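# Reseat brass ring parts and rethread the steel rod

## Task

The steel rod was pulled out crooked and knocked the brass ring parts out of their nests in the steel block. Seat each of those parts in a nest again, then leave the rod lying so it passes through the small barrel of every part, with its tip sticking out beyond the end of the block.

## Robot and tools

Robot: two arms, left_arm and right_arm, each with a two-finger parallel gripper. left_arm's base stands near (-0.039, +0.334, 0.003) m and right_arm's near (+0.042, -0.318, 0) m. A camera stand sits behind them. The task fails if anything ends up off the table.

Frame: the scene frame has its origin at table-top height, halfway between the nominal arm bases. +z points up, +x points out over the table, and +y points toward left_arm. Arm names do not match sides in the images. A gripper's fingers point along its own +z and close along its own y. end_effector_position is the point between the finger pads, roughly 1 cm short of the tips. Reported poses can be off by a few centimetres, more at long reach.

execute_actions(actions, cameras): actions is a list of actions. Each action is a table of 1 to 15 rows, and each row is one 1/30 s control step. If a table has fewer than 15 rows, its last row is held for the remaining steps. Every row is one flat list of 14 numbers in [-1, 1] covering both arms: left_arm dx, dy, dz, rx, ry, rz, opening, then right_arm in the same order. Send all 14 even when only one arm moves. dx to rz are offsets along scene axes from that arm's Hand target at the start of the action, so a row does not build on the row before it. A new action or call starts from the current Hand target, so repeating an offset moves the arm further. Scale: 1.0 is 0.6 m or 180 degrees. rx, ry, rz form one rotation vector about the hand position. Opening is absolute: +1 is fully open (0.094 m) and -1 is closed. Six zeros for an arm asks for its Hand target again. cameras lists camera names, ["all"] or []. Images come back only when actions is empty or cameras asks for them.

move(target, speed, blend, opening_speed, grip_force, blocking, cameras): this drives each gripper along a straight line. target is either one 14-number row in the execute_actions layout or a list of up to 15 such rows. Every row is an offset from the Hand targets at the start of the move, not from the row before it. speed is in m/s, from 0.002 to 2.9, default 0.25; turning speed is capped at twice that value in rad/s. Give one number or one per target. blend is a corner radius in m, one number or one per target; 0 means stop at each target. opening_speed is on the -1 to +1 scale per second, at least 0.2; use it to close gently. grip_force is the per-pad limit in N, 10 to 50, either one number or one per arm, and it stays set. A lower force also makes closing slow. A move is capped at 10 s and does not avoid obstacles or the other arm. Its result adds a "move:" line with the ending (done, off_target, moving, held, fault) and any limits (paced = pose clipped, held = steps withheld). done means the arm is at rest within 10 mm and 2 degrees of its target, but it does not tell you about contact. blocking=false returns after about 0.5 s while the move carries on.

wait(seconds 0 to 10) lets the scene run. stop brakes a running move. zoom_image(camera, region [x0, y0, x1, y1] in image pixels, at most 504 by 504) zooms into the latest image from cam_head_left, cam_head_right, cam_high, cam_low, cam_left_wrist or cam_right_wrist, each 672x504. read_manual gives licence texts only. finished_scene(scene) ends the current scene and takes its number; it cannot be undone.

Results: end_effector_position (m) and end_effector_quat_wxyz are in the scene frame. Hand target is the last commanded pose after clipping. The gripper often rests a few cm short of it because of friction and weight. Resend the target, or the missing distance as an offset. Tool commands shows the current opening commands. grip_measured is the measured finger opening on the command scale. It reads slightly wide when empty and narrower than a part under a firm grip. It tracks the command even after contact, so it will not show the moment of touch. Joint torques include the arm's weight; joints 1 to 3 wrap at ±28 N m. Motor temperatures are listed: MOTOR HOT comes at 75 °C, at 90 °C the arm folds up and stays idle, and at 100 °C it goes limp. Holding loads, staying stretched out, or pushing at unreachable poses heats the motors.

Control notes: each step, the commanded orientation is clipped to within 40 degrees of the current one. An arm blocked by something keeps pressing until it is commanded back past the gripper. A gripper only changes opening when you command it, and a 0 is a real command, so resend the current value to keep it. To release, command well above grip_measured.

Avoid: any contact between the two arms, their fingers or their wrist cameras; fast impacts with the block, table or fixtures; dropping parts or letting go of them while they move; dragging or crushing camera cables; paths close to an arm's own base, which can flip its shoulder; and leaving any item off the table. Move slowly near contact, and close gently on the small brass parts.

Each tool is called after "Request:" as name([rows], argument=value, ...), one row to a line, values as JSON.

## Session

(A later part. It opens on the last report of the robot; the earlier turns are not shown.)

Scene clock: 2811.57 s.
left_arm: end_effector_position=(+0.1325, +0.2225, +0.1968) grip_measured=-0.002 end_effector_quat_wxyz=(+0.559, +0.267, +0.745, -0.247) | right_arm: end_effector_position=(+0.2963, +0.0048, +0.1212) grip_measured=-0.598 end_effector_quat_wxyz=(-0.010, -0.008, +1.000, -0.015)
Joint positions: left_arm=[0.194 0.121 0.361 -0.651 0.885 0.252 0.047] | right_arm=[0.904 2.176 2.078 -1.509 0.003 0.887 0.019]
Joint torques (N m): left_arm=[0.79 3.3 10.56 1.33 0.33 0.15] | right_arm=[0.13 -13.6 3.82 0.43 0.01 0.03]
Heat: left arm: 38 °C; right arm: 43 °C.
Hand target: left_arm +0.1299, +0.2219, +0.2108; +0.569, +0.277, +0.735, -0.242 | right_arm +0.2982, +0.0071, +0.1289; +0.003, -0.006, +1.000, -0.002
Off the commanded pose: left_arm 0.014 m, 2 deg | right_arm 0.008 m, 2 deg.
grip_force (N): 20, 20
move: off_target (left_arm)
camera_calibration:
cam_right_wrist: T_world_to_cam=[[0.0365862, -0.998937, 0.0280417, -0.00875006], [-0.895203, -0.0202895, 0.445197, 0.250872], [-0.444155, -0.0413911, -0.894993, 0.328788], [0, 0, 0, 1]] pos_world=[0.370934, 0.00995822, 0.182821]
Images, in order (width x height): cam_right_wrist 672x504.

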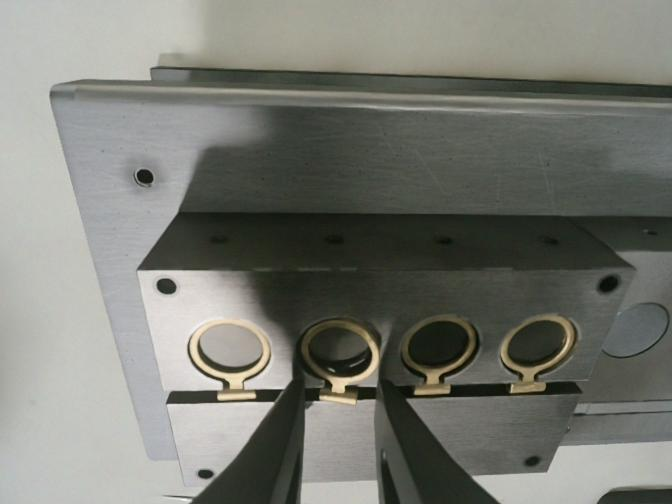

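Request:
move(target=[0,0,0,0,0,0,0, 0.000,0.000,-0.0035,0,0,0,-0.6], speed=0.03, cameras=["cam_right_wrist"])

Scene clock: 2820.87 s.
left_arm: end_effector_position=(+0.1325, +0.2225, +0.1968) grip_measured=-0.002 end_effector_quat_wxyz=(+0.559, +0.267, +0.745, -0.247) | right_arm: end_effector_position=(+0.2963, +0.0048, +0.1196) grip_measured=-0.599 end_effector_quat_wxyz=(-0.010, -0.008, +1.000, -0.015)
Joint positions: left_arm=[0.194 0.121 0.361 -0.651 0.885 0.252 0.047] | right_arm=[0.904 2.176 2.072 -1.503 0.003 0.887 0.019]
Joint torques (N m): left_arm=[0.8 3.26 10.54 1.35 0.32 0.14] | right_arm=[0.12 -13.75 3.52 0.42 0.01 0.03]
Heat: left arm: 38 °C; right arm: 43 °C.
Hand target: left_arm +0.1299, +0.2219, +0.2108; +0.569, +0.277, +0.735, -0.242 | right_arm +0.2981, +0.0070, +0.1267; +0.003, -0.006, +1.000, -0.002
Off the commanded pose: left_arm 0.014 m, 2 deg | right_arm 0.008 m, 2 deg.
grip_force (N): 20, 20
move: off_target (left_arm)
camera_calibration:
cam_right_wrist: T_world_to_cam=[[0.0365578, -0.998922, 0.0286069, -0.00870139], [-0.894989, -0.019992, 0.445639, 0.251513], [-0.444587, -0.0418945, -0.894755, 0.327526], [0, 0, 0, 1]] pos_world=[0.371034, 0.0100578, 0.181221]
Images, in order (width x height): cam_right_wrist 672x504.

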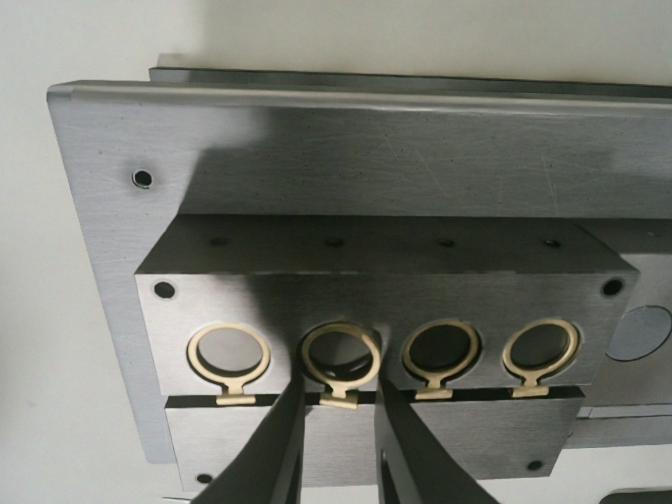

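Request:
move(target=[0,0,0,0,0,0,0, 0.000,0.000,0,0,0,0,-0.79], speed=0.03, opening_speed=0.2, cameras=["cam_right_wrist"])

Request:
zoom_image(camera="cam_right_wrist", region=[260, 300, 420, 430])

Scene clock: 2826.30 s.
left_arm: end_effector_position=(+0.1325, +0.2225, +0.1968) grip_measured=-0.002 end_effector_quat_wxyz=(+0.559, +0.267, +0.745, -0.247) | right_arm: end_effector_position=(+0.2971, +0.0064, +0.1195) grip_measured=-0.788 end_effector_quat_wxyz=(-0.009, -0.008, +1.000, -0.012)
Joint positions: left_arm=[0.194 0.121 0.361 -0.651 0.885 0.252 0.047] | right_arm=[0.904 2.176 2.072 -1.496 0.001 0.887 0.01]
Joint torques (N m): left_arm=[0.81 3.32 10.66 1.35 0.32 0.14] | right_arm=[0.13 -13.74 3.49 0.37 0.03 0.03]
Heat: left arm: 38 °C; right arm: 43 °C.
Hand target: left_arm +0.1299, +0.2219, +0.2108; +0.569, +0.277, +0.735, -0.242 | right_arm +0.2981, +0.0070, +0.1267; +0.003, -0.006, +1.000, -0.002
Off the commanded pose: left_arm 0.014 m, 2 deg | right_arm 0.007 m, 2 deg.
grip_force (N): 20, 20
move: off_target (left_arm)
camera_calibration:
cam_right_wrist: T_world_to_cam=[[0.0364565, -0.999095, 0.0219022, -0.00636762], [-0.896094, -0.0229807, 0.443268, 0.252902], [-0.442364, -0.0357865, -0.896121, 0.327285], [0, 0, 0, 1]] pos_world=[0.371636, 0.0111624, 0.181323]
Images, in order (width x height): cam_right_wrist 672x504.

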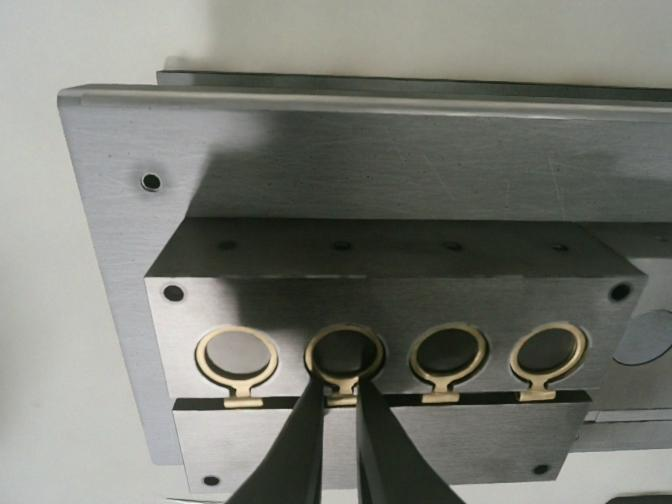

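Scaled by 3.150.

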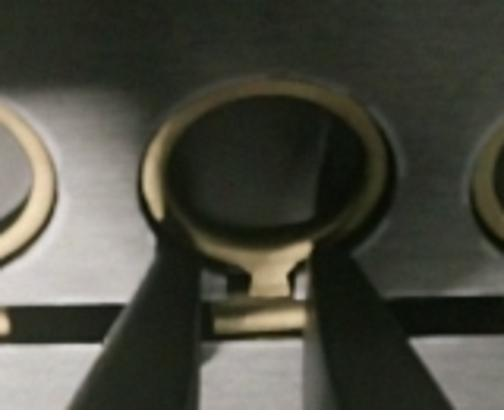

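Request:
move(target=[0,0,0,0,0,0,0, 0.000,0.000,0,0,0,0,-0.6], speed=0.03, opening_speed=0.3)

Request:
move(target=[0,0,0,0,0,0,0, 0.000,0.000,0.03,0,0,0,-0.6], speed=0.04, cameras=["cam_right_wrist"])

Request:
zoom_image(camera="cam_right_wrist", region=[200, 280, 400, 420])

Scene clock: 2835.10 s.
left_arm: end_effector_position=(+0.1325, +0.2225, +0.1968) grip_measured=-0.002 end_effector_quat_wxyz=(+0.559, +0.267, +0.745, -0.247) | right_arm: end_effector_position=(+0.2971, +0.0064, +0.1195) grip_measured=-0.602 end_effector_quat_wxyz=(-0.009, -0.008, +1.000, -0.012)
Joint positions: left_arm=[0.194 0.121 0.361 -0.651 0.885 0.252 0.047] | right_arm=[0.904 2.176 2.072 -1.496 0.001 0.887 0.019]
Joint torques (N m): left_arm=[0.77 3.33 10.56 1.34 0.32 0.14] | right_arm=[0.13 -13.72 3.51 0.38 0.03 0.03]
Heat: left arm: 38 °C; right arm: 43 °C.
Hand target: left_arm +0.1299, +0.2219, +0.2108; +0.569, +0.277, +0.735, -0.242 | right_arm +0.2981, +0.0070, +0.1267; +0.003, -0.006, +1.000, -0.002
Off the commanded pose: left_arm 0.014 m, 2 deg | right_arm 0.007 m, 2 deg.
grip_force (N): 20, 20
move: off_target (left_arm)

Scene clock: 2836.17 s.
left_arm: end_effector_position=(+0.1325, +0.2225, +0.1968) grip_measured=-0.002 end_effector_quat_wxyz=(+0.559, +0.267, +0.745, -0.247) | right_arm: end_effector_position=(+0.2980, +0.0076, +0.1339) grip_measured=-0.602 end_effector_quat_wxyz=(-0.004, -0.008, +1.000, -0.006)
Joint positions: left_arm=[0.194 0.121 0.361 -0.651 0.885 0.252 0.047] | right_arm=[0.904 2.176 2.13 -1.538 0.001 0.887 0.019]
Joint torques (N m): left_arm=[0.79 3.25 10.59 1.35 0.33 0.15] | right_arm=[0.13 -12.38 6.34 0.08 0.03 0.03]
Heat: left arm: 38 °C; right arm: 43 °C.
Hand target: left_arm +0.1299, +0.2219, +0.2108; +0.569, +0.277, +0.735, -0.242 | right_arm +0.2981, +0.0070, +0.1448; +0.003, -0.006, +1.000, -0.002
Off the commanded pose: left_arm 0.014 m, 2 deg | right_arm 0.011 m, 1 deg.
grip_force (N): 20, 20
move: off_target (left_arm, right_arm)
camera_calibration:
cam_right_wrist: T_world_to_cam=[[0.0363, -0.999291, 0.0100096, -0.00390526], [-0.900345, -0.0283559, 0.434253, 0.249904], [-0.433661, -0.0247755, -0.900735, 0.338515], [0, 0, 0, 1]] pos_world=[0.371942, 0.0115706, 0.19643]
Images, in order (width x height): cam_right_wrist 672x504.

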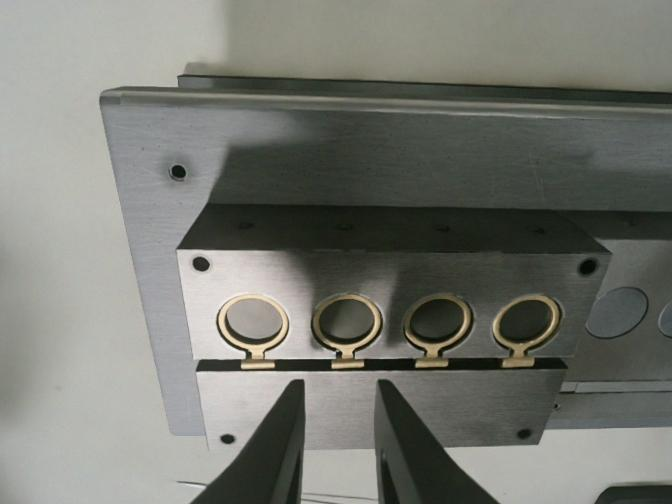

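Scaled by 2.520.

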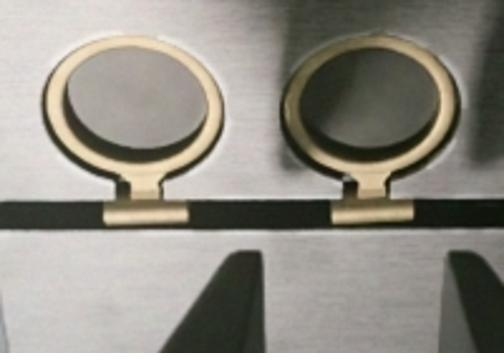

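Request:
zoom_image(camera="cam_right_wrist", region=[390, 280, 590, 420])

Scaled by 2.520.

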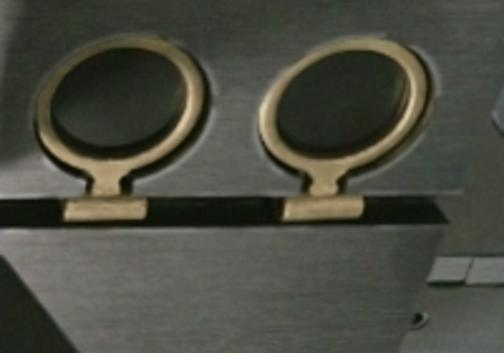

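Request:
move([
  [0,0,0,0,0,0,0, 0,0,0.09,0,0,0,-0.6],
  [0,0,0,0,0,0,0, -0.345,-0.133,0.05,0,0,0.433,-0.2],
], speed=[0.15,0.2], blend=[0.03,0], cameras=["cam_right_wrist","cam_head_left"])

Scene clock: 2891.03 s.
left_arm: end_effector_position=(+0.1325, +0.2225, +0.1968) grip_measured=-0.002 end_effector_quat_wxyz=(+0.559, +0.267, +0.745, -0.247) | right_arm: end_effector_position=(+0.0910, -0.0747, +0.1697) grip_measured=-0.202 end_effector_quat_wxyz=(-0.015, -0.631, +0.776, -0.013)
Joint positions: left_arm=[0.194 0.121 0.361 -0.651 0.885 0.252 0.047] | right_arm=[1.371 1.529 1.439 -1.521 0.001 0.004 0.038]
Joint torques (N m): left_arm=[0.76 3.28 10.67 1.33 0.32 0.14] | right_arm=[0.2 -8.34 3.81 0.41 0 -0.07]
Heat: left arm: 38 °C; right arm: 43 °C.
Hand target: left_arm +0.1299, +0.2219, +0.2108; +0.569, +0.277, +0.735, -0.242 | right_arm +0.0912, -0.0728, +0.1748; +0.004, -0.633, +0.774, +0.001
Off the commanded pose: left_arm 0.014 m, 2 deg | right_arm 0.005 m, 3 deg.
grip_force (N): 20, 20
move: off_target (left_arm, right_arm); blend cut to 0.0271 m at target 1; target 2's new opening was sent with right_arm's hand 0.005 m and 3 deg from that target
camera_calibration:
cam_right_wrist: T_world_to_cam=[[0.982952, -0.183864, -0.000697014, -0.102277], [-0.162597, -0.871015, 0.463568, -0.0894583], [-0.0858405, -0.455552, -0.886061, 0.212644], [0, 0, 0, 1]] pos_world=[0.104241, 0.000145862, 0.229815]
Images, in order (width x height): cam_head_left 672x504, cam_right_wrist 672x504.

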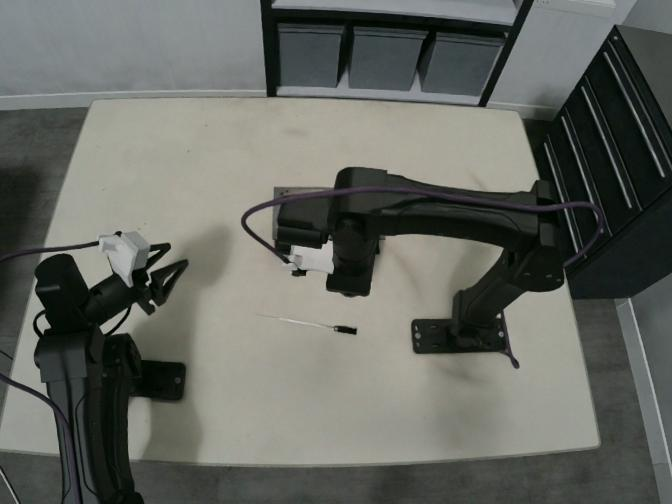

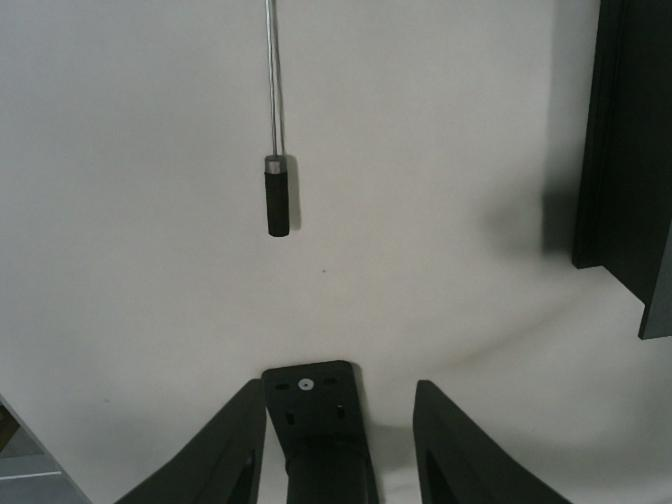

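Request:
move(target=[0,0,0,0,0,0,0, -0.0578,-0.002,-0.14,0,0,-0.006,-0.4], speed=0.15, cameras=["cam_right_wrist"])

Scene clock: 2931.13 s.
left_arm: end_effector_position=(+0.1325, +0.2225, +0.1968) grip_measured=-0.002 end_effector_quat_wxyz=(+0.559, +0.267, +0.745, -0.247) | right_arm: end_effector_position=(+0.0569, -0.0778, +0.0863) grip_measured=-0.398 end_effector_quat_wxyz=(-0.013, -0.627, +0.779, -0.016)
Joint positions: left_arm=[0.194 0.121 0.361 -0.651 0.885 0.252 0.047] | right_arm=[1.508 1.506 1.085 -1.191 0.002 0.151 0.028]
Joint torques (N m): left_arm=[0.83 3.34 10.59 1.33 0.32 0.15] | right_arm=[0.39 -8.14 3.7 0.44 0 0.04]
Heat: left arm: 38 °C; right arm: 40 °C.
Hand target: left_arm +0.1299, +0.2219, +0.2108; +0.569, +0.277, +0.735, -0.242 | right_arm +0.0565, -0.0739, +0.0908; +0.004, -0.626, +0.780, +0.001
Off the commanded pose: left_arm 0.014 m, 2 deg | right_arm 0.006 m, 3 deg.
grip_force (N): 20, 20
move: off_target (left_arm, right_arm)
camera_calibration:
cam_right_wrist: T_world_to_cam=[[0.981024, -0.193801, 0.00571294, -0.0706215], [-0.1743, -0.868639, 0.463773, -0.0581719], [-0.0849169, -0.455968, -0.885936, 0.134357], [0, 0, 0, 1]] pos_world=[0.0705512, -0.00295459, 0.146413]
Images, in order (width x height): cam_right_wrist 672x504.

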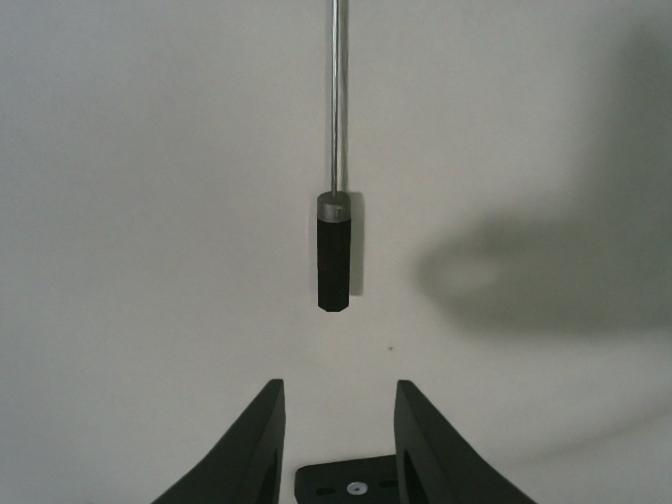

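Request:
move(target=[0,0,0,0,0,0,0, -0.0018,0,-0.085,0,0,0,-0.4], speed=0.12, cameras=["cam_right_wrist"])

Scene clock: 2942.50 s.
left_arm: end_effector_position=(+0.1325, +0.2225, +0.1968) grip_measured=-0.002 end_effector_quat_wxyz=(+0.559, +0.267, +0.745, -0.247) | right_arm: end_effector_position=(+0.0562, -0.0761, +0.0462) grip_measured=-0.398 end_effector_quat_wxyz=(+0.003, -0.626, +0.780, +0.003)
Joint positions: left_arm=[0.194 0.121 0.361 -0.651 0.885 0.252 0.047] | right_arm=[1.511 1.506 0.921 -0.977 0.002 0.156 0.028]
Joint torques (N m): left_arm=[0.81 3.33 10.61 1.34 0.32 0.16] | right_arm=[0.49 -3.86 3.75 0.51 0 0.04]
Heat: left arm: 38 °C; right arm: 39 °C.
Hand target: left_arm +0.1299, +0.2219, +0.2108; +0.569, +0.277, +0.735, -0.242 | right_arm +0.0554, -0.0739, +0.0398; +0.004, -0.626, +0.780, +0.001
Off the commanded pose: left_arm 0.014 m, 2 deg | right_arm 0.007 m, 0 deg.
grip_force (N): 20, 20
move: off_target (left_arm)
camera_calibration:
cam_right_wrist: T_world_to_cam=[[0.980719, -0.195422, -0.000744868, -0.0691718], [-0.177104, -0.890391, 0.419331, -0.0376373], [-0.0826096, -0.411114, -0.907833, 0.103885], [0, 0, 0, 1]] pos_world=[0.0697542, -0.00432097, 0.110041]
Images, in order (width x height): cam_right_wrist 672x504.

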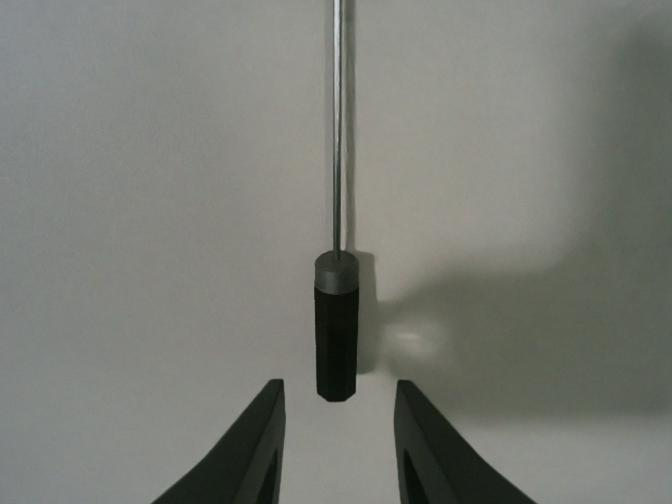

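Request:
move(target=[0,0,0,0,0,0,0, -0.0014,-0.003,-0.035,0,0,0,-0.4], speed=0.08)

Scene clock: 2948.13 s.
left_arm: end_effector_position=(+0.1325, +0.2225, +0.1968) grip_measured=-0.002 end_effector_quat_wxyz=(+0.559, +0.267, +0.745, -0.247) | right_arm: end_effector_position=(+0.0551, -0.0779, +0.0242) grip_measured=-0.398 end_effector_quat_wxyz=(+0.002, -0.626, +0.779, +0.001)
Joint positions: left_arm=[0.194 0.121 0.361 -0.651 0.885 0.252 0.047] | right_arm=[1.515 1.538 0.857 -0.886 0.002 0.159 0.028]
Joint torques (N m): left_arm=[0.8 3.28 10.58 1.34 0.32 0.13] | right_arm=[0.46 -4.19 3.62 0.51 0.01 0.04]
Motor temperatures (°C): left_arm=[22 26 38 37 23 21 22] | right_arm=[25 38 33 22 24 24 20]
Heat: left arm: 38 °C; right arm: 38 °C.
Hand target: left_arm +0.1299, +0.2219, +0.2108; +0.569, +0.277, +0.735, -0.242 | right_arm +0.0545, -0.0758, +0.0187; +0.003, -0.626, +0.780, +0.001
Off the commanded pose: left_arm 0.014 m, 2 deg | right_arm 0.006 m, 0 deg.
grip_force (N): 20, 20
move: off_target (left_arm)

Request:
move(target=[0,0,0,0,0,0,0, 0.0005,0,-0.0085,0,0,0,-0.4], speed=0.05, cameras=["cam_right_wrist"])

Scene clock: 2953.63 s.
left_arm: end_effector_position=(+0.1325, +0.2225, +0.1968) grip_measured=-0.002 end_effector_quat_wxyz=(+0.559, +0.267, +0.745, -0.247) | right_arm: end_effector_position=(+0.0552, -0.0776, +0.0193) grip_measured=-0.398 end_effector_quat_wxyz=(+0.002, -0.626, +0.779, +0.001)
Joint positions: left_arm=[0.194 0.121 0.361 -0.651 0.885 0.252 0.047] | right_arm=[1.515 1.548 0.844 -0.863 0.002 0.159 0.028]
Joint torques (N m): left_arm=[0.81 3.3 10.59 1.33 0.32 0.14] | right_arm=[0.35 -4.19 3.55 0.49 0 0.02]
Heat: left arm: 38 °C; right arm: 38 °C.
Hand target: left_arm +0.1299, +0.2219, +0.2108; +0.569, +0.277, +0.735, -0.242 | right_arm +0.0548, -0.0758, +0.0136; +0.004, -0.626, +0.780, +0.001
Off the commanded pose: left_arm 0.014 m, 2 deg | right_arm 0.006 m, 0 deg.
grip_force (N): 20, 20
move: off_target (left_arm)
camera_calibration:
cam_right_wrist: T_world_to_cam=[[0.98087, -0.194663, -0.000245497, -0.0685127], [-0.176311, -0.888931, 0.422749, -0.0278971], [-0.0825117, -0.414619, -0.906247, 0.078414], [0, 0, 0, 1]] pos_world=[0.0687536, -0.00562351, 0.0828391]
Images, in order (width x height): cam_right_wrist 672x504.

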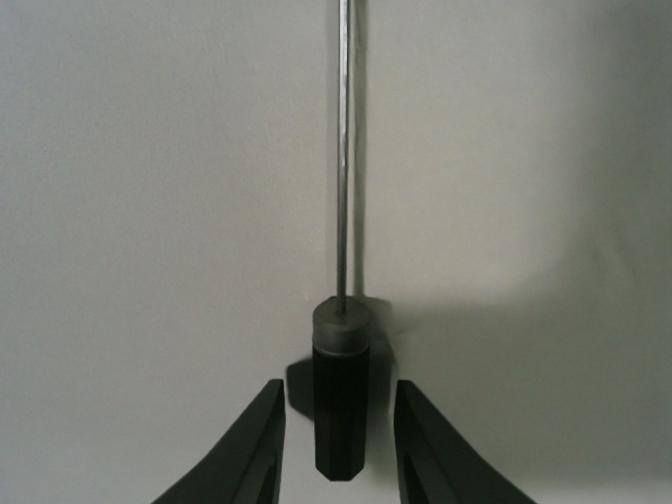

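Request:
move(target=[0,0,0,0,0,0,0, 0,0,0,0,0,0,-0.88], speed=0.05, opening_speed=0.4, cameras=["cam_right_wrist"])

Scene clock: 2958.97 s.
left_arm: end_effector_position=(+0.1325, +0.2225, +0.1968) grip_measured=-0.002 end_effector_quat_wxyz=(+0.559, +0.267, +0.745, -0.247) | right_arm: end_effector_position=(+0.0552, -0.0775, +0.0193) grip_measured=-0.714 end_effector_quat_wxyz=(+0.002, -0.626, +0.779, +0.001)
Joint positions: left_arm=[0.194 0.121 0.361 -0.651 0.885 0.252 0.047] | right_arm=[1.515 1.548 0.844 -0.863 0.002 0.159 0.013]
Joint torques (N m): left_arm=[0.76 3.32 10.59 1.34 0.32 0.13] | right_arm=[0.35 -4.21 3.55 0.52 0 0.03]
Heat: left arm: 38 °C; right arm: 37 °C.
Hand target: left_arm +0.1299, +0.2219, +0.2108; +0.569, +0.277, +0.735, -0.242 | right_arm +0.0548, -0.0758, +0.0136; +0.003, -0.626, +0.780, +0.001
Off the commanded pose: left_arm 0.014 m, 2 deg | right_arm 0.006 m, 0 deg.
grip_force (N): 20, 20
move: off_target (left_arm)
camera_calibration:
cam_right_wrist: T_world_to_cam=[[0.980853, -0.194747, -0.000290993, -0.0685083], [-0.176405, -0.889102, 0.42235, -0.0278583], [-0.0825103, -0.414212, -0.906433, 0.078432], [0, 0, 0, 1]] pos_world=[0.0687537, -0.00562321, 0.0828393]
Images, in order (width x height): cam_right_wrist 672x504.

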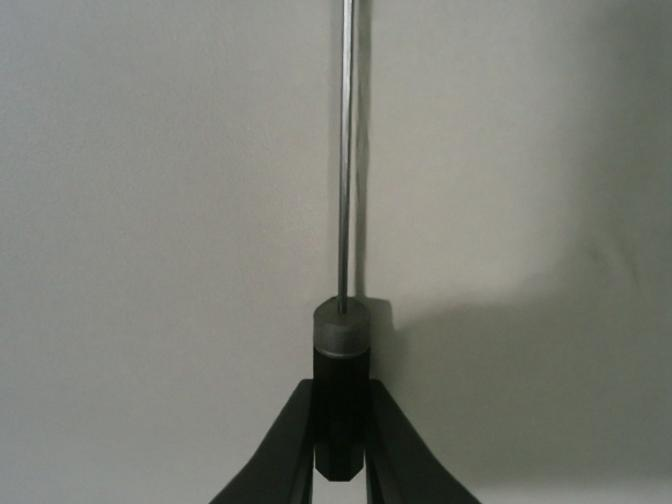

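Request:
move(target=[0,0,0,0,0,0,0, 0,0,0.12,0,0,0,-0.88], speed=0.08, cameras=["cam_right_wrist","cam_head_left"])

Scene clock: 2980.90 s.
left_arm: end_effector_position=(+0.1325, +0.2225, +0.1968) grip_measured=-0.002 end_effector_quat_wxyz=(+0.559, +0.267, +0.745, -0.247) | right_arm: end_effector_position=(+0.0550, -0.0804, +0.0728) grip_measured=-0.715 end_effector_quat_wxyz=(-0.010, -0.626, +0.779, -0.012)
Joint positions: left_arm=[0.194 0.121 0.361 -0.651 0.885 0.252 0.047] | right_arm=[1.515 1.497 1.022 -1.128 0.002 0.159 0.013]
Joint torques (N m): left_arm=[0.8 3.33 10.62 1.33 0.32 0.13] | right_arm=[0.34 -7.72 6.24 0.1 0 0.03]
Heat: left arm: 38 °C; right arm: 36 °C.
Hand target: left_arm +0.1299, +0.2219, +0.2108; +0.569, +0.277, +0.735, -0.242 | right_arm +0.0548, -0.0757, +0.0857; +0.004, -0.626, +0.780, +0.001
Off the commanded pose: left_arm 0.014 m, 2 deg | right_arm 0.014 m, 2 deg.
grip_force (N): 20, 20
move: off_target (left_arm, right_arm)
camera_calibration:
cam_right_wrist: T_world_to_cam=[[0.98087, -0.194605, 0.00480514, -0.0692755], [-0.17541, -0.872875, 0.455324, -0.0541464], [-0.0844142, -0.447457, -0.890313, 0.122015], [0, 0, 0, 1]] pos_world=[0.0687522, -0.00614804, 0.133619]
Images, in order (width x height): cam_head_left 672x504, cam_right_wrist 672x504.

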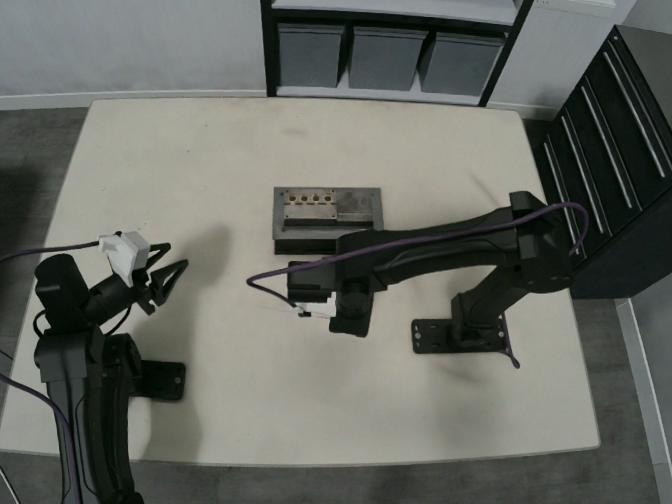

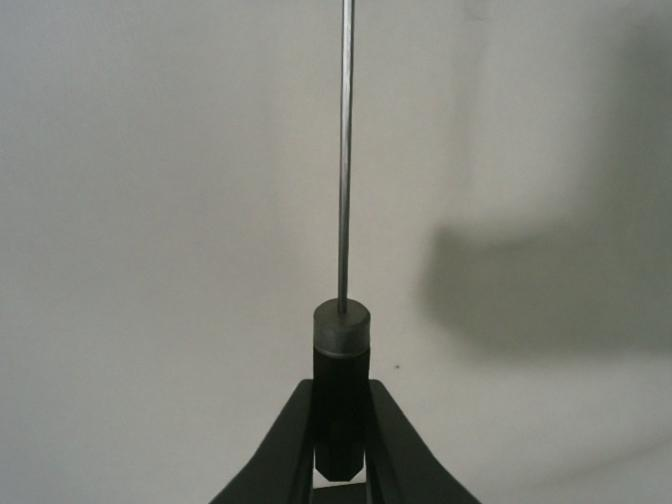

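Request:
zoom_image(camera="cam_head_left", region=[265, 180, 395, 260])

Request:
move([
  [0,0,0,0,0,0,0, 0,0,0.17,0,0,0,-0.88],
  [0,0,0,0,0,0,0, 0.406,-0.267,0.17,0,0,0.0722,-0.88],
], speed=0.15, blend=[0.04,0], cameras=["cam_right_wrist","cam_head_left","cam_high"])

Scaled by 3.877.

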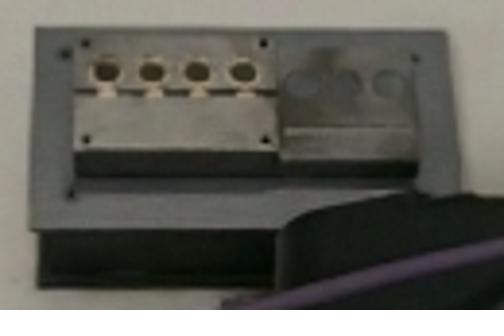

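Scene clock: 3001.70 s.
left_arm: end_effector_position=(+0.1325, +0.2225, +0.1968) grip_measured=-0.002 end_effector_quat_wxyz=(+0.559, +0.267, +0.745, -0.247) | right_arm: end_effector_position=(+0.2932, -0.2401, +0.1852) grip_measured=-0.715 end_effector_quat_wxyz=(+0.005, +0.708, -0.706, +0.003)
Joint positions: left_arm=[0.194 0.121 0.361 -0.651 0.885 0.252 0.047] | right_arm=[0.305 1.563 1.535 -1.548 0.01 -1.271 0.013]
Joint torques (N m): left_arm=[0.81 3.32 10.62 1.33 0.32 0.13] | right_arm=[-0.16 -4.81 6.41 0.27 -0.16 -0.05]
Heat: left arm: 38 °C; right arm: 36 °C.
Hand target: left_arm +0.1299, +0.2219, +0.2108; +0.569, +0.277, +0.735, -0.242 | right_arm +0.2984, -0.2360, +0.1877; -0.003, +0.710, -0.704, -0.001
Off the commanded pose: left_arm 0.014 m, 2 deg | right_arm 0.007 m, 1 deg.
grip_force (N): 20, 20
move: off_target (left_arm)
camera_calibration:
cam_right_wrist: T_world_to_cam=[[0.999694, 0.0245137, -0.0033751, -0.285837], [0.0235207, -0.898984, 0.437349, -0.264202], [0.00768689, -0.437295, -0.899285, 0.147836], [0, 0, 0, 1]] pos_world=[0.290827, -0.165858, 0.247531]
Images, in order (width x height): cam_head_left 672x504, cam_high 672x504, cam_right_wrist 672x504.

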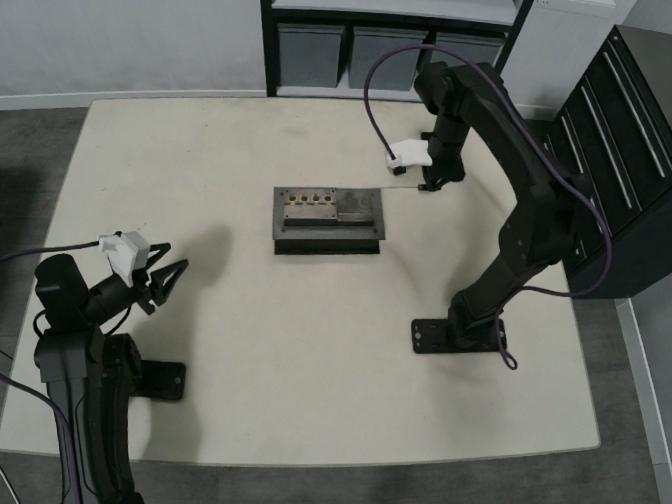

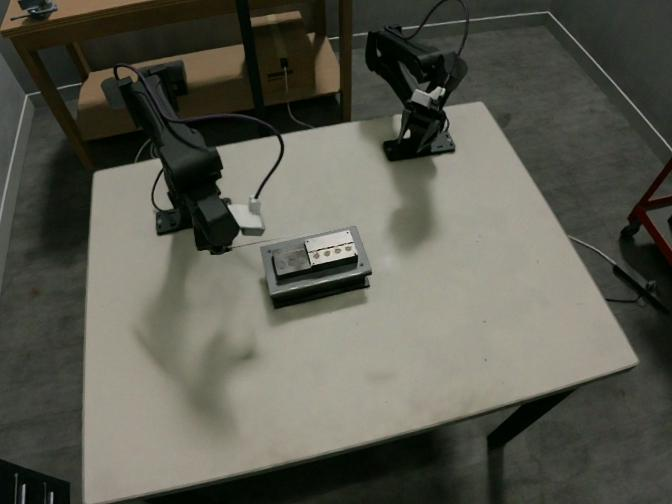

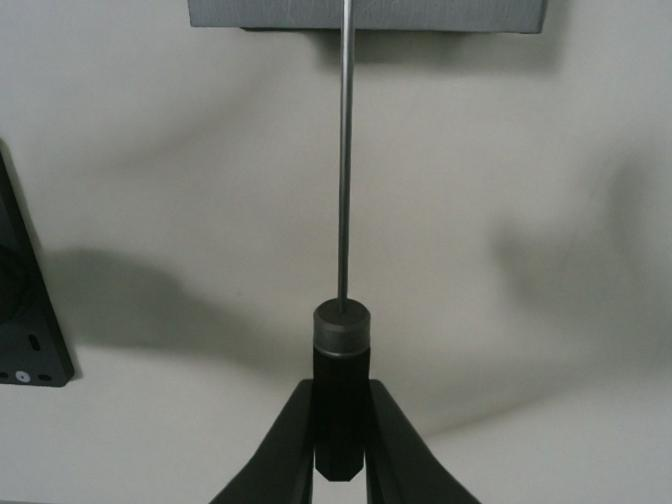

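Request:
move(target=[0.20,-0.22,-0.16,0,0,0,0.0, 0,0,0,0,0,0,-0.88], speed=0.15, cameras=["cam_left_wrist","cam_right_wrist"])

Scene clock: 3044.57 s.
left_arm: end_effector_position=(+0.2416, +0.0985, +0.1004) grip_measured=-0.002 end_effector_quat_wxyz=(+0.552, +0.279, +0.750, -0.237) | right_arm: end_effector_position=(+0.2932, -0.2401, +0.1852) grip_measured=-0.715 end_effector_quat_wxyz=(+0.005, +0.709, -0.706, +0.003)
Joint positions: left_arm=[-0.619 1.468 0.215 0.968 0.11 -0.017 0.047] | right_arm=[0.305 1.563 1.535 -1.548 0.01 -1.272 0.013]
Joint torques (N m): left_arm=[-0.49 -3.48 8.57 1.84 -0.02 -0.01] | right_arm=[-0.17 -4.81 6.41 0.27 -0.16 -0.09]
Heat: left arm: 38 °C; right arm: 36 °C.
Hand target: left_arm +0.2499, +0.0900, +0.1149; +0.569, +0.277, +0.735, -0.242 | right_arm +0.2984, -0.2360, +0.1877; -0.003, +0.710, -0.704, -0.001
Off the commanded pose: left_arm 0.019 m, 3 deg | right_arm 0.007 m, 1 deg.
grip_force (N): 20, 20
move: off_target (left_arm)
camera_calibration:
cam_left_wrist: T_world_to_cam=[[-0.670165, -0.741276, 0.037261, 0.234835], [-0.49554, 0.409499, -0.765997, 0.196702], [0.552557, -0.531808, -0.641764, 0.07755], [0, 0, 0, 1]] pos_world=[0.212001, 0.13477, 0.191691]
cam_right_wrist: T_world_to_cam=[[0.999675, 0.0252739, -0.00341314, -0.285695], [0.024221, -0.898964, 0.437352, -0.264403], [0.00798531, -0.437293, -0.899284, 0.147749], [0, 0, 0, 1]] pos_world=[0.290826, -0.165859, 0.247531]
Images, in order (width x height): cam_left_wrist 672x504, cam_right_wrist 672x504.

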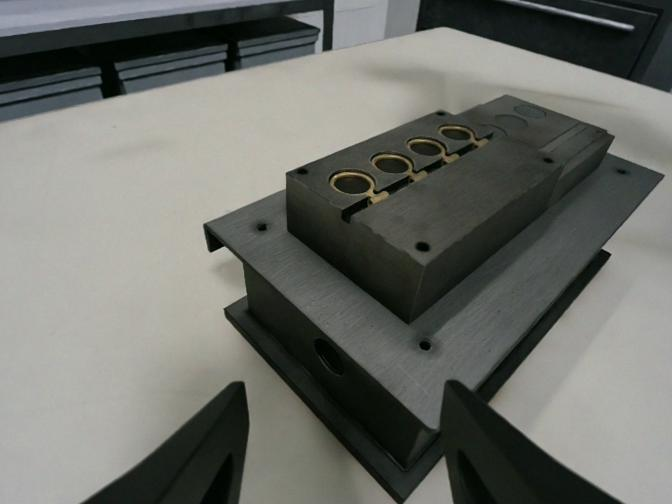

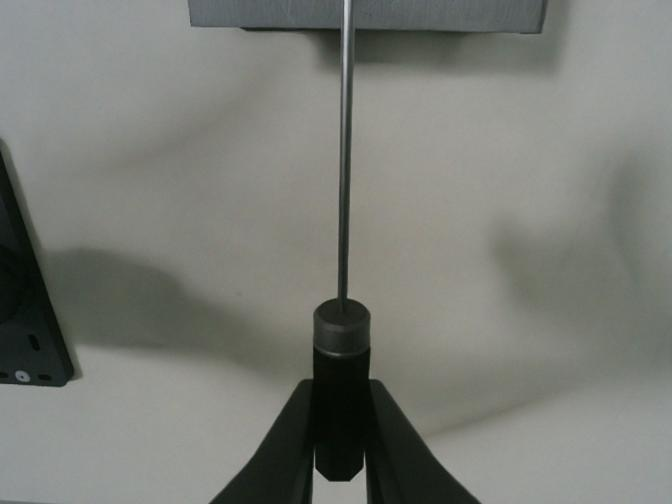

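Request:
zoom_image(camera="cam_left_wrist", region=[300, 80, 520, 240])

Scaled by 2.291.

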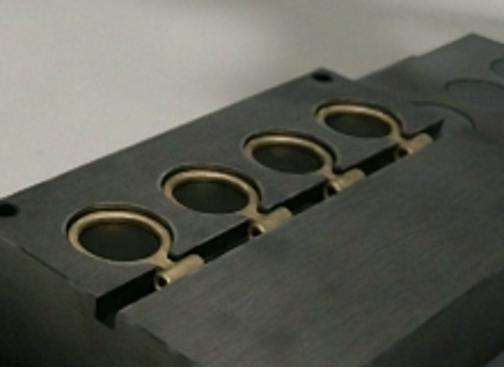

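Request:
zoom_image(camera="cam_left_wrist", region=[325, 160, 415, 225])

Request:
zoom_image(camera="cam_left_wrist", region=[400, 110, 510, 190])

Scaled by 5.600.

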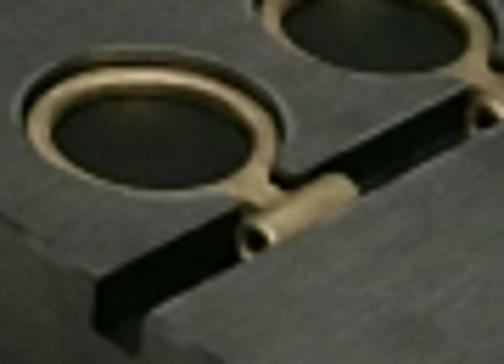

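Scaled by 4.582.

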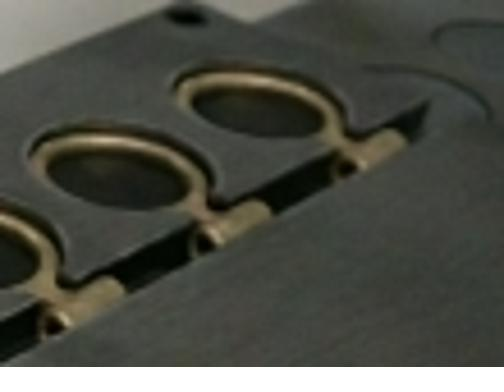

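Request:
move(target=[0,0,0,0,0,0,-1.0, 0.005,0,-0.071,0.0128,0,0,-0.88], speed=0.08, cameras=["cam_left_wrist","cam_right_wrist"])

Scene clock: 3095.93 s.
left_arm: end_effector_position=(+0.2417, +0.0985, +0.1007) grip_measured=-0.991 end_effector_quat_wxyz=(+0.552, +0.279, +0.749, -0.237) | right_arm: end_effector_position=(+0.3003, -0.2384, +0.1461) grip_measured=-0.715 end_effector_quat_wxyz=(-0.008, +0.709, -0.705, -0.011)
Joint positions: left_arm=[-0.619 1.468 0.215 0.969 0.11 -0.017 0] | right_arm=[0.279 1.563 1.378 -1.383 -0.026 -1.301 0.013]
Joint torques (N m): left_arm=[-0.46 -3.45 8.54 1.84 -0.01 -0.02] | right_arm=[-0.42 -6.54 3.92 0.44 -0.21 -0.09]
Motor temperatures (°C): left_arm=[22 25 37 38 23 21 22] | right_arm=[25 32 36 22 24 24 21]
Heat: left arm: 38 °C; right arm: 36 °C.
Hand target: left_arm +0.2499, +0.0900, +0.1149; +0.569, +0.277, +0.735, -0.242 | right_arm +0.3015, -0.2360, +0.1451; -0.018, +0.710, -0.704, -0.015
Off the commanded pose: left_arm 0.019 m, 3 deg | right_arm 0.003 m, 1 deg.
grip_force (N): 20, 20
move: off_target (left_arm)
camera_calibration:
cam_left_wrist: T_world_to_cam=[[-0.669966, -0.741467, 0.0370382, 0.234923], [-0.494899, 0.408874, -0.766745, 0.196977], [0.553372, -0.532023, -0.640883, 0.0774826], [0, 0, 0, 1]] pos_world=[0.211997, 0.134871, 0.191987]
cam_right_wrist: T_world_to_cam=[[0.999604, 0.0276901, -0.00491712, -0.292153], [0.0273188, -0.914534, 0.403586, -0.24575], [0.00667845, -0.40356, -0.914929, 0.123952], [0, 0, 0, 1]] pos_world=[0.297924, -0.166634, 0.211152]
Images, in order (width x height): cam_left_wrist 672x504, cam_right_wrist 672x504.

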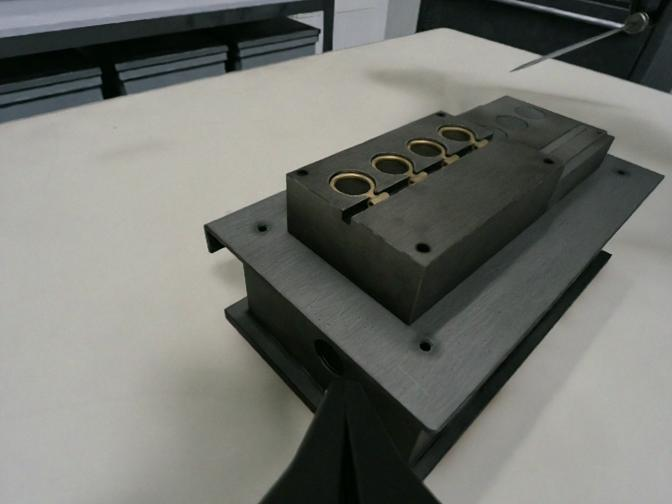

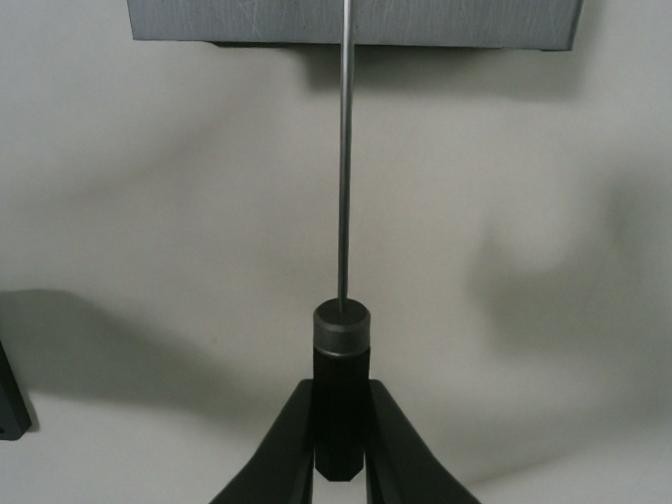

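Request:
zoom_image(camera="cam_left_wrist", region=[480, 0, 672, 144])

Scaled by 2.625.

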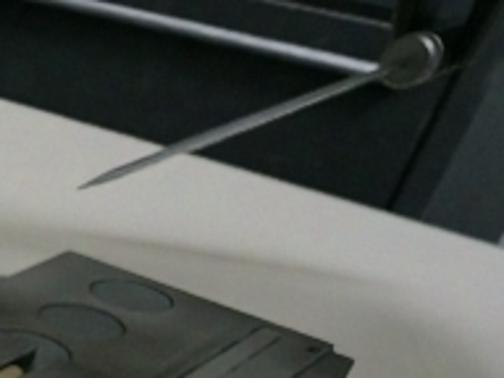

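Request:
zoom_image(camera="cam_left_wrist", region=[280, 90, 500, 230])

Request:
zoom_image(camera="cam_left_wrist", region=[400, 80, 672, 280])

Scaled by 2.291.

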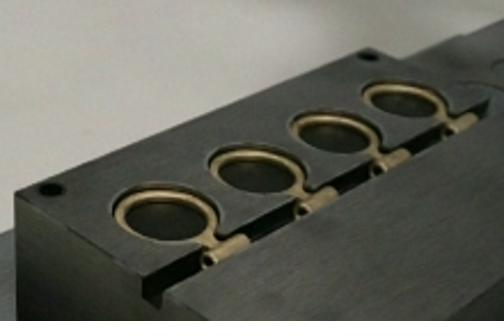

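Scaled by 1.853.

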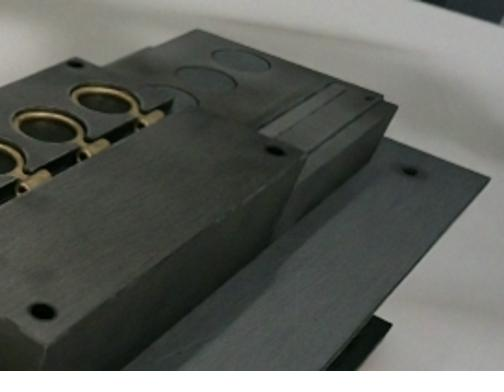

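Request:
move(target=[0,0,0,0,0,0,-1.0, 0.0093,-0.0333,0,0.0017,0,0.0036,-0.88], speed=0.06, cameras=["cam_left_wrist","cam_right_wrist"])

Request:
zoom_image(camera="cam_left_wrist", region=[480, 0, 672, 144])

Scene clock: 3170.80 s.
left_arm: end_effector_position=(+0.2417, +0.0985, +0.1007) grip_measured=-0.991 end_effector_quat_wxyz=(+0.552, +0.279, +0.749, -0.237) | right_arm: end_effector_position=(+0.3057, -0.2588, +0.1461) grip_measured=-0.715 end_effector_quat_wxyz=(-0.010, +0.713, -0.701, -0.012)
Joint positions: left_arm=[-0.619 1.468 0.215 0.969 0.11 -0.017 0] | right_arm=[0.197 1.563 1.378 -1.383 -0.032 -1.392 0.013]
Joint torques (N m): left_arm=[-0.51 -3.45 8.57 1.84 0 -0.03] | right_arm=[-0.27 -6.31 4.12 0.41 -0.21 -0.1]
Heat: left arm: 40 °C; right arm: 33 °C.
Hand target: left_arm +0.2499, +0.0900, +0.1149; +0.569, +0.277, +0.735, -0.242 | right_arm +0.3070, -0.2559, +0.1451; -0.020, +0.714, -0.700, -0.017
Off the commanded pose: left_arm 0.019 m, 3 deg | right_arm 0.003 m, 1 deg.
grip_force (N): 20, 20
move: off_target (left_arm)
camera_calibration:
cam_left_wrist: T_world_to_cam=[[-0.669966, -0.741467, 0.0370382, 0.234923], [-0.494899, 0.408874, -0.766745, 0.196977], [0.553372, -0.532023, -0.640883, 0.0774826], [0, 0, 0, 1]] pos_world=[0.211997, 0.134871, 0.191987]
cam_right_wrist: T_world_to_cam=[[0.999314, 0.0368789, -0.00350416, -0.294758], [0.0352279, -0.916771, 0.397856, -0.266661], [0.01146, -0.397707, -0.917441, 0.116078], [0, 0, 0, 1]] pos_world=[0.302619, -0.187432, 0.211555]
Images, in order (width x height): cam_left_wrist 672x504, cam_right_wrist 672x504.

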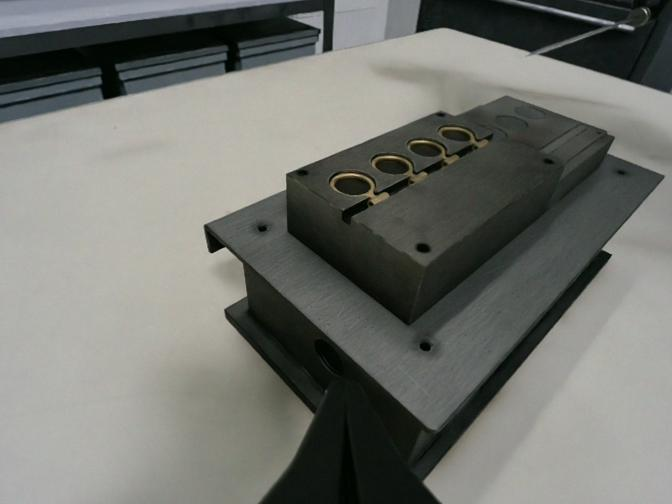

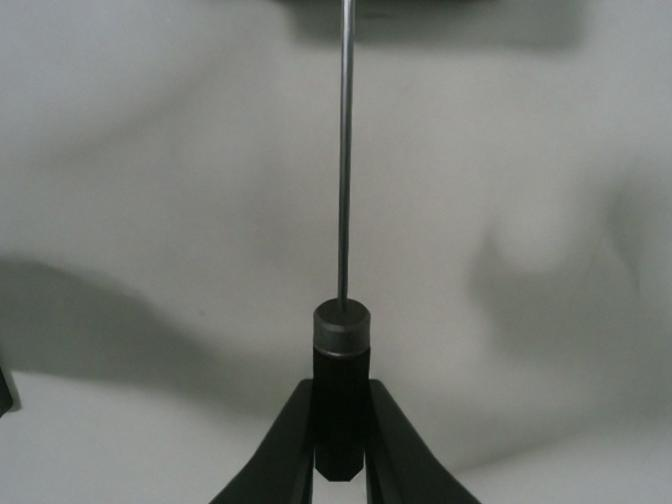

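Scaled by 2.625.

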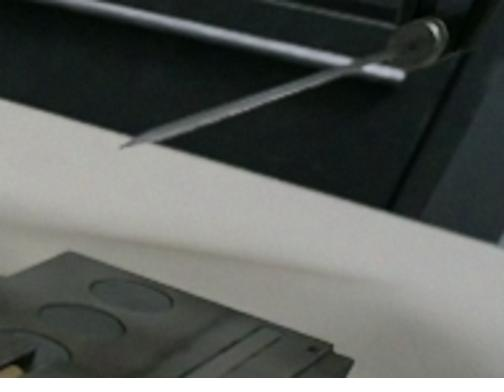

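Request:
move(target=[0,0,0,0,0,0,-1.0, 0,0,-0.0363,0,0,0,-0.88], speed=0.05, cameras=["cam_left_wrist","cam_right_wrist"])

Request:
zoom_image(camera="cam_left_wrist", region=[440, 20, 632, 164])

Scene clock: 3175.63 s.
left_arm: end_effector_position=(+0.2417, +0.0985, +0.1007) grip_measured=-0.991 end_effector_quat_wxyz=(+0.552, +0.279, +0.749, -0.237) | right_arm: end_effector_position=(+0.3058, -0.2587, +0.1248) grip_measured=-0.715 end_effector_quat_wxyz=(-0.010, +0.713, -0.701, -0.013)
Joint positions: left_arm=[-0.619 1.468 0.215 0.969 0.11 -0.017 0] | right_arm=[0.197 1.563 1.294 -1.3 -0.032 -1.393 0.013]
Joint torques (N m): left_arm=[-0.51 -3.47 8.57 1.84 -0.02 -0.02] | right_arm=[-0.27 -6.37 3.95 0.4 -0.21 -0.09]
Heat: left arm: 40 °C; right arm: 33 °C.
Hand target: left_arm +0.2499, +0.0900, +0.1149; +0.569, +0.277, +0.735, -0.242 | right_arm +0.3069, -0.2559, +0.1233; -0.019, +0.714, -0.700, -0.018
Off the commanded pose: left_arm 0.019 m, 3 deg | right_arm 0.003 m, 1 deg.
grip_force (N): 20, 20
move: off_target (left_arm)
camera_calibration:
cam_left_wrist: T_world_to_cam=[[-0.669966, -0.741467, 0.0370382, 0.234923], [-0.494899, 0.408874, -0.766745, 0.196977], [0.553372, -0.532023, -0.640883, 0.0774826], [0, 0, 0, 1]] pos_world=[0.211997, 0.134871, 0.191987]
cam_right_wrist: T_world_to_cam=[[0.999284, 0.0375952, -0.00435332, -0.29463], [0.0362254, -0.916831, 0.39763, -0.258409], [0.0109577, -0.397502, -0.917536, 0.0968758], [0, 0, 0, 1]] pos_world=[0.302718, -0.187332, 0.190355]
Images, in order (width x height): cam_left_wrist 672x504, cam_right_wrist 672x504.

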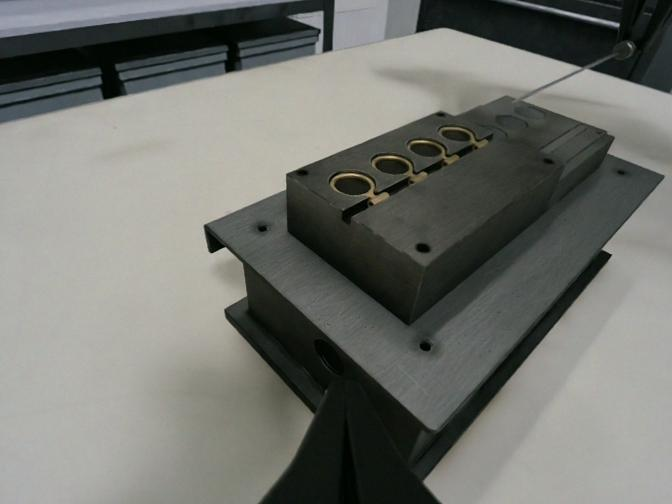

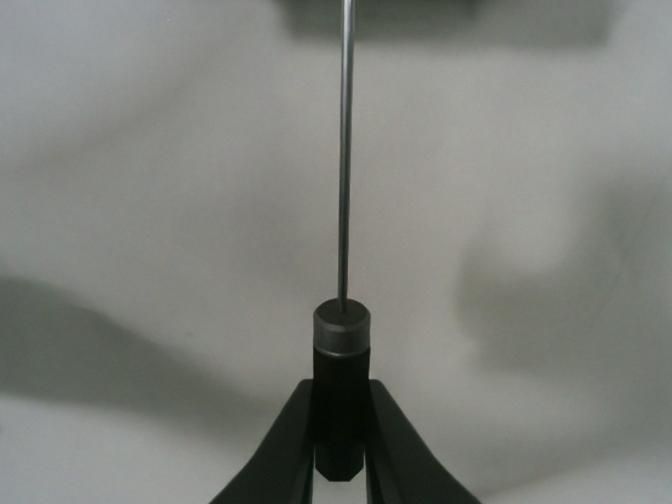

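Scaled by 2.625.

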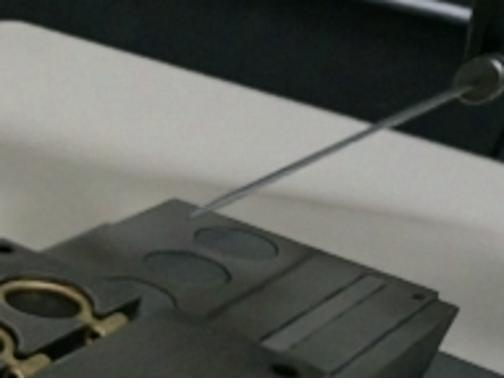

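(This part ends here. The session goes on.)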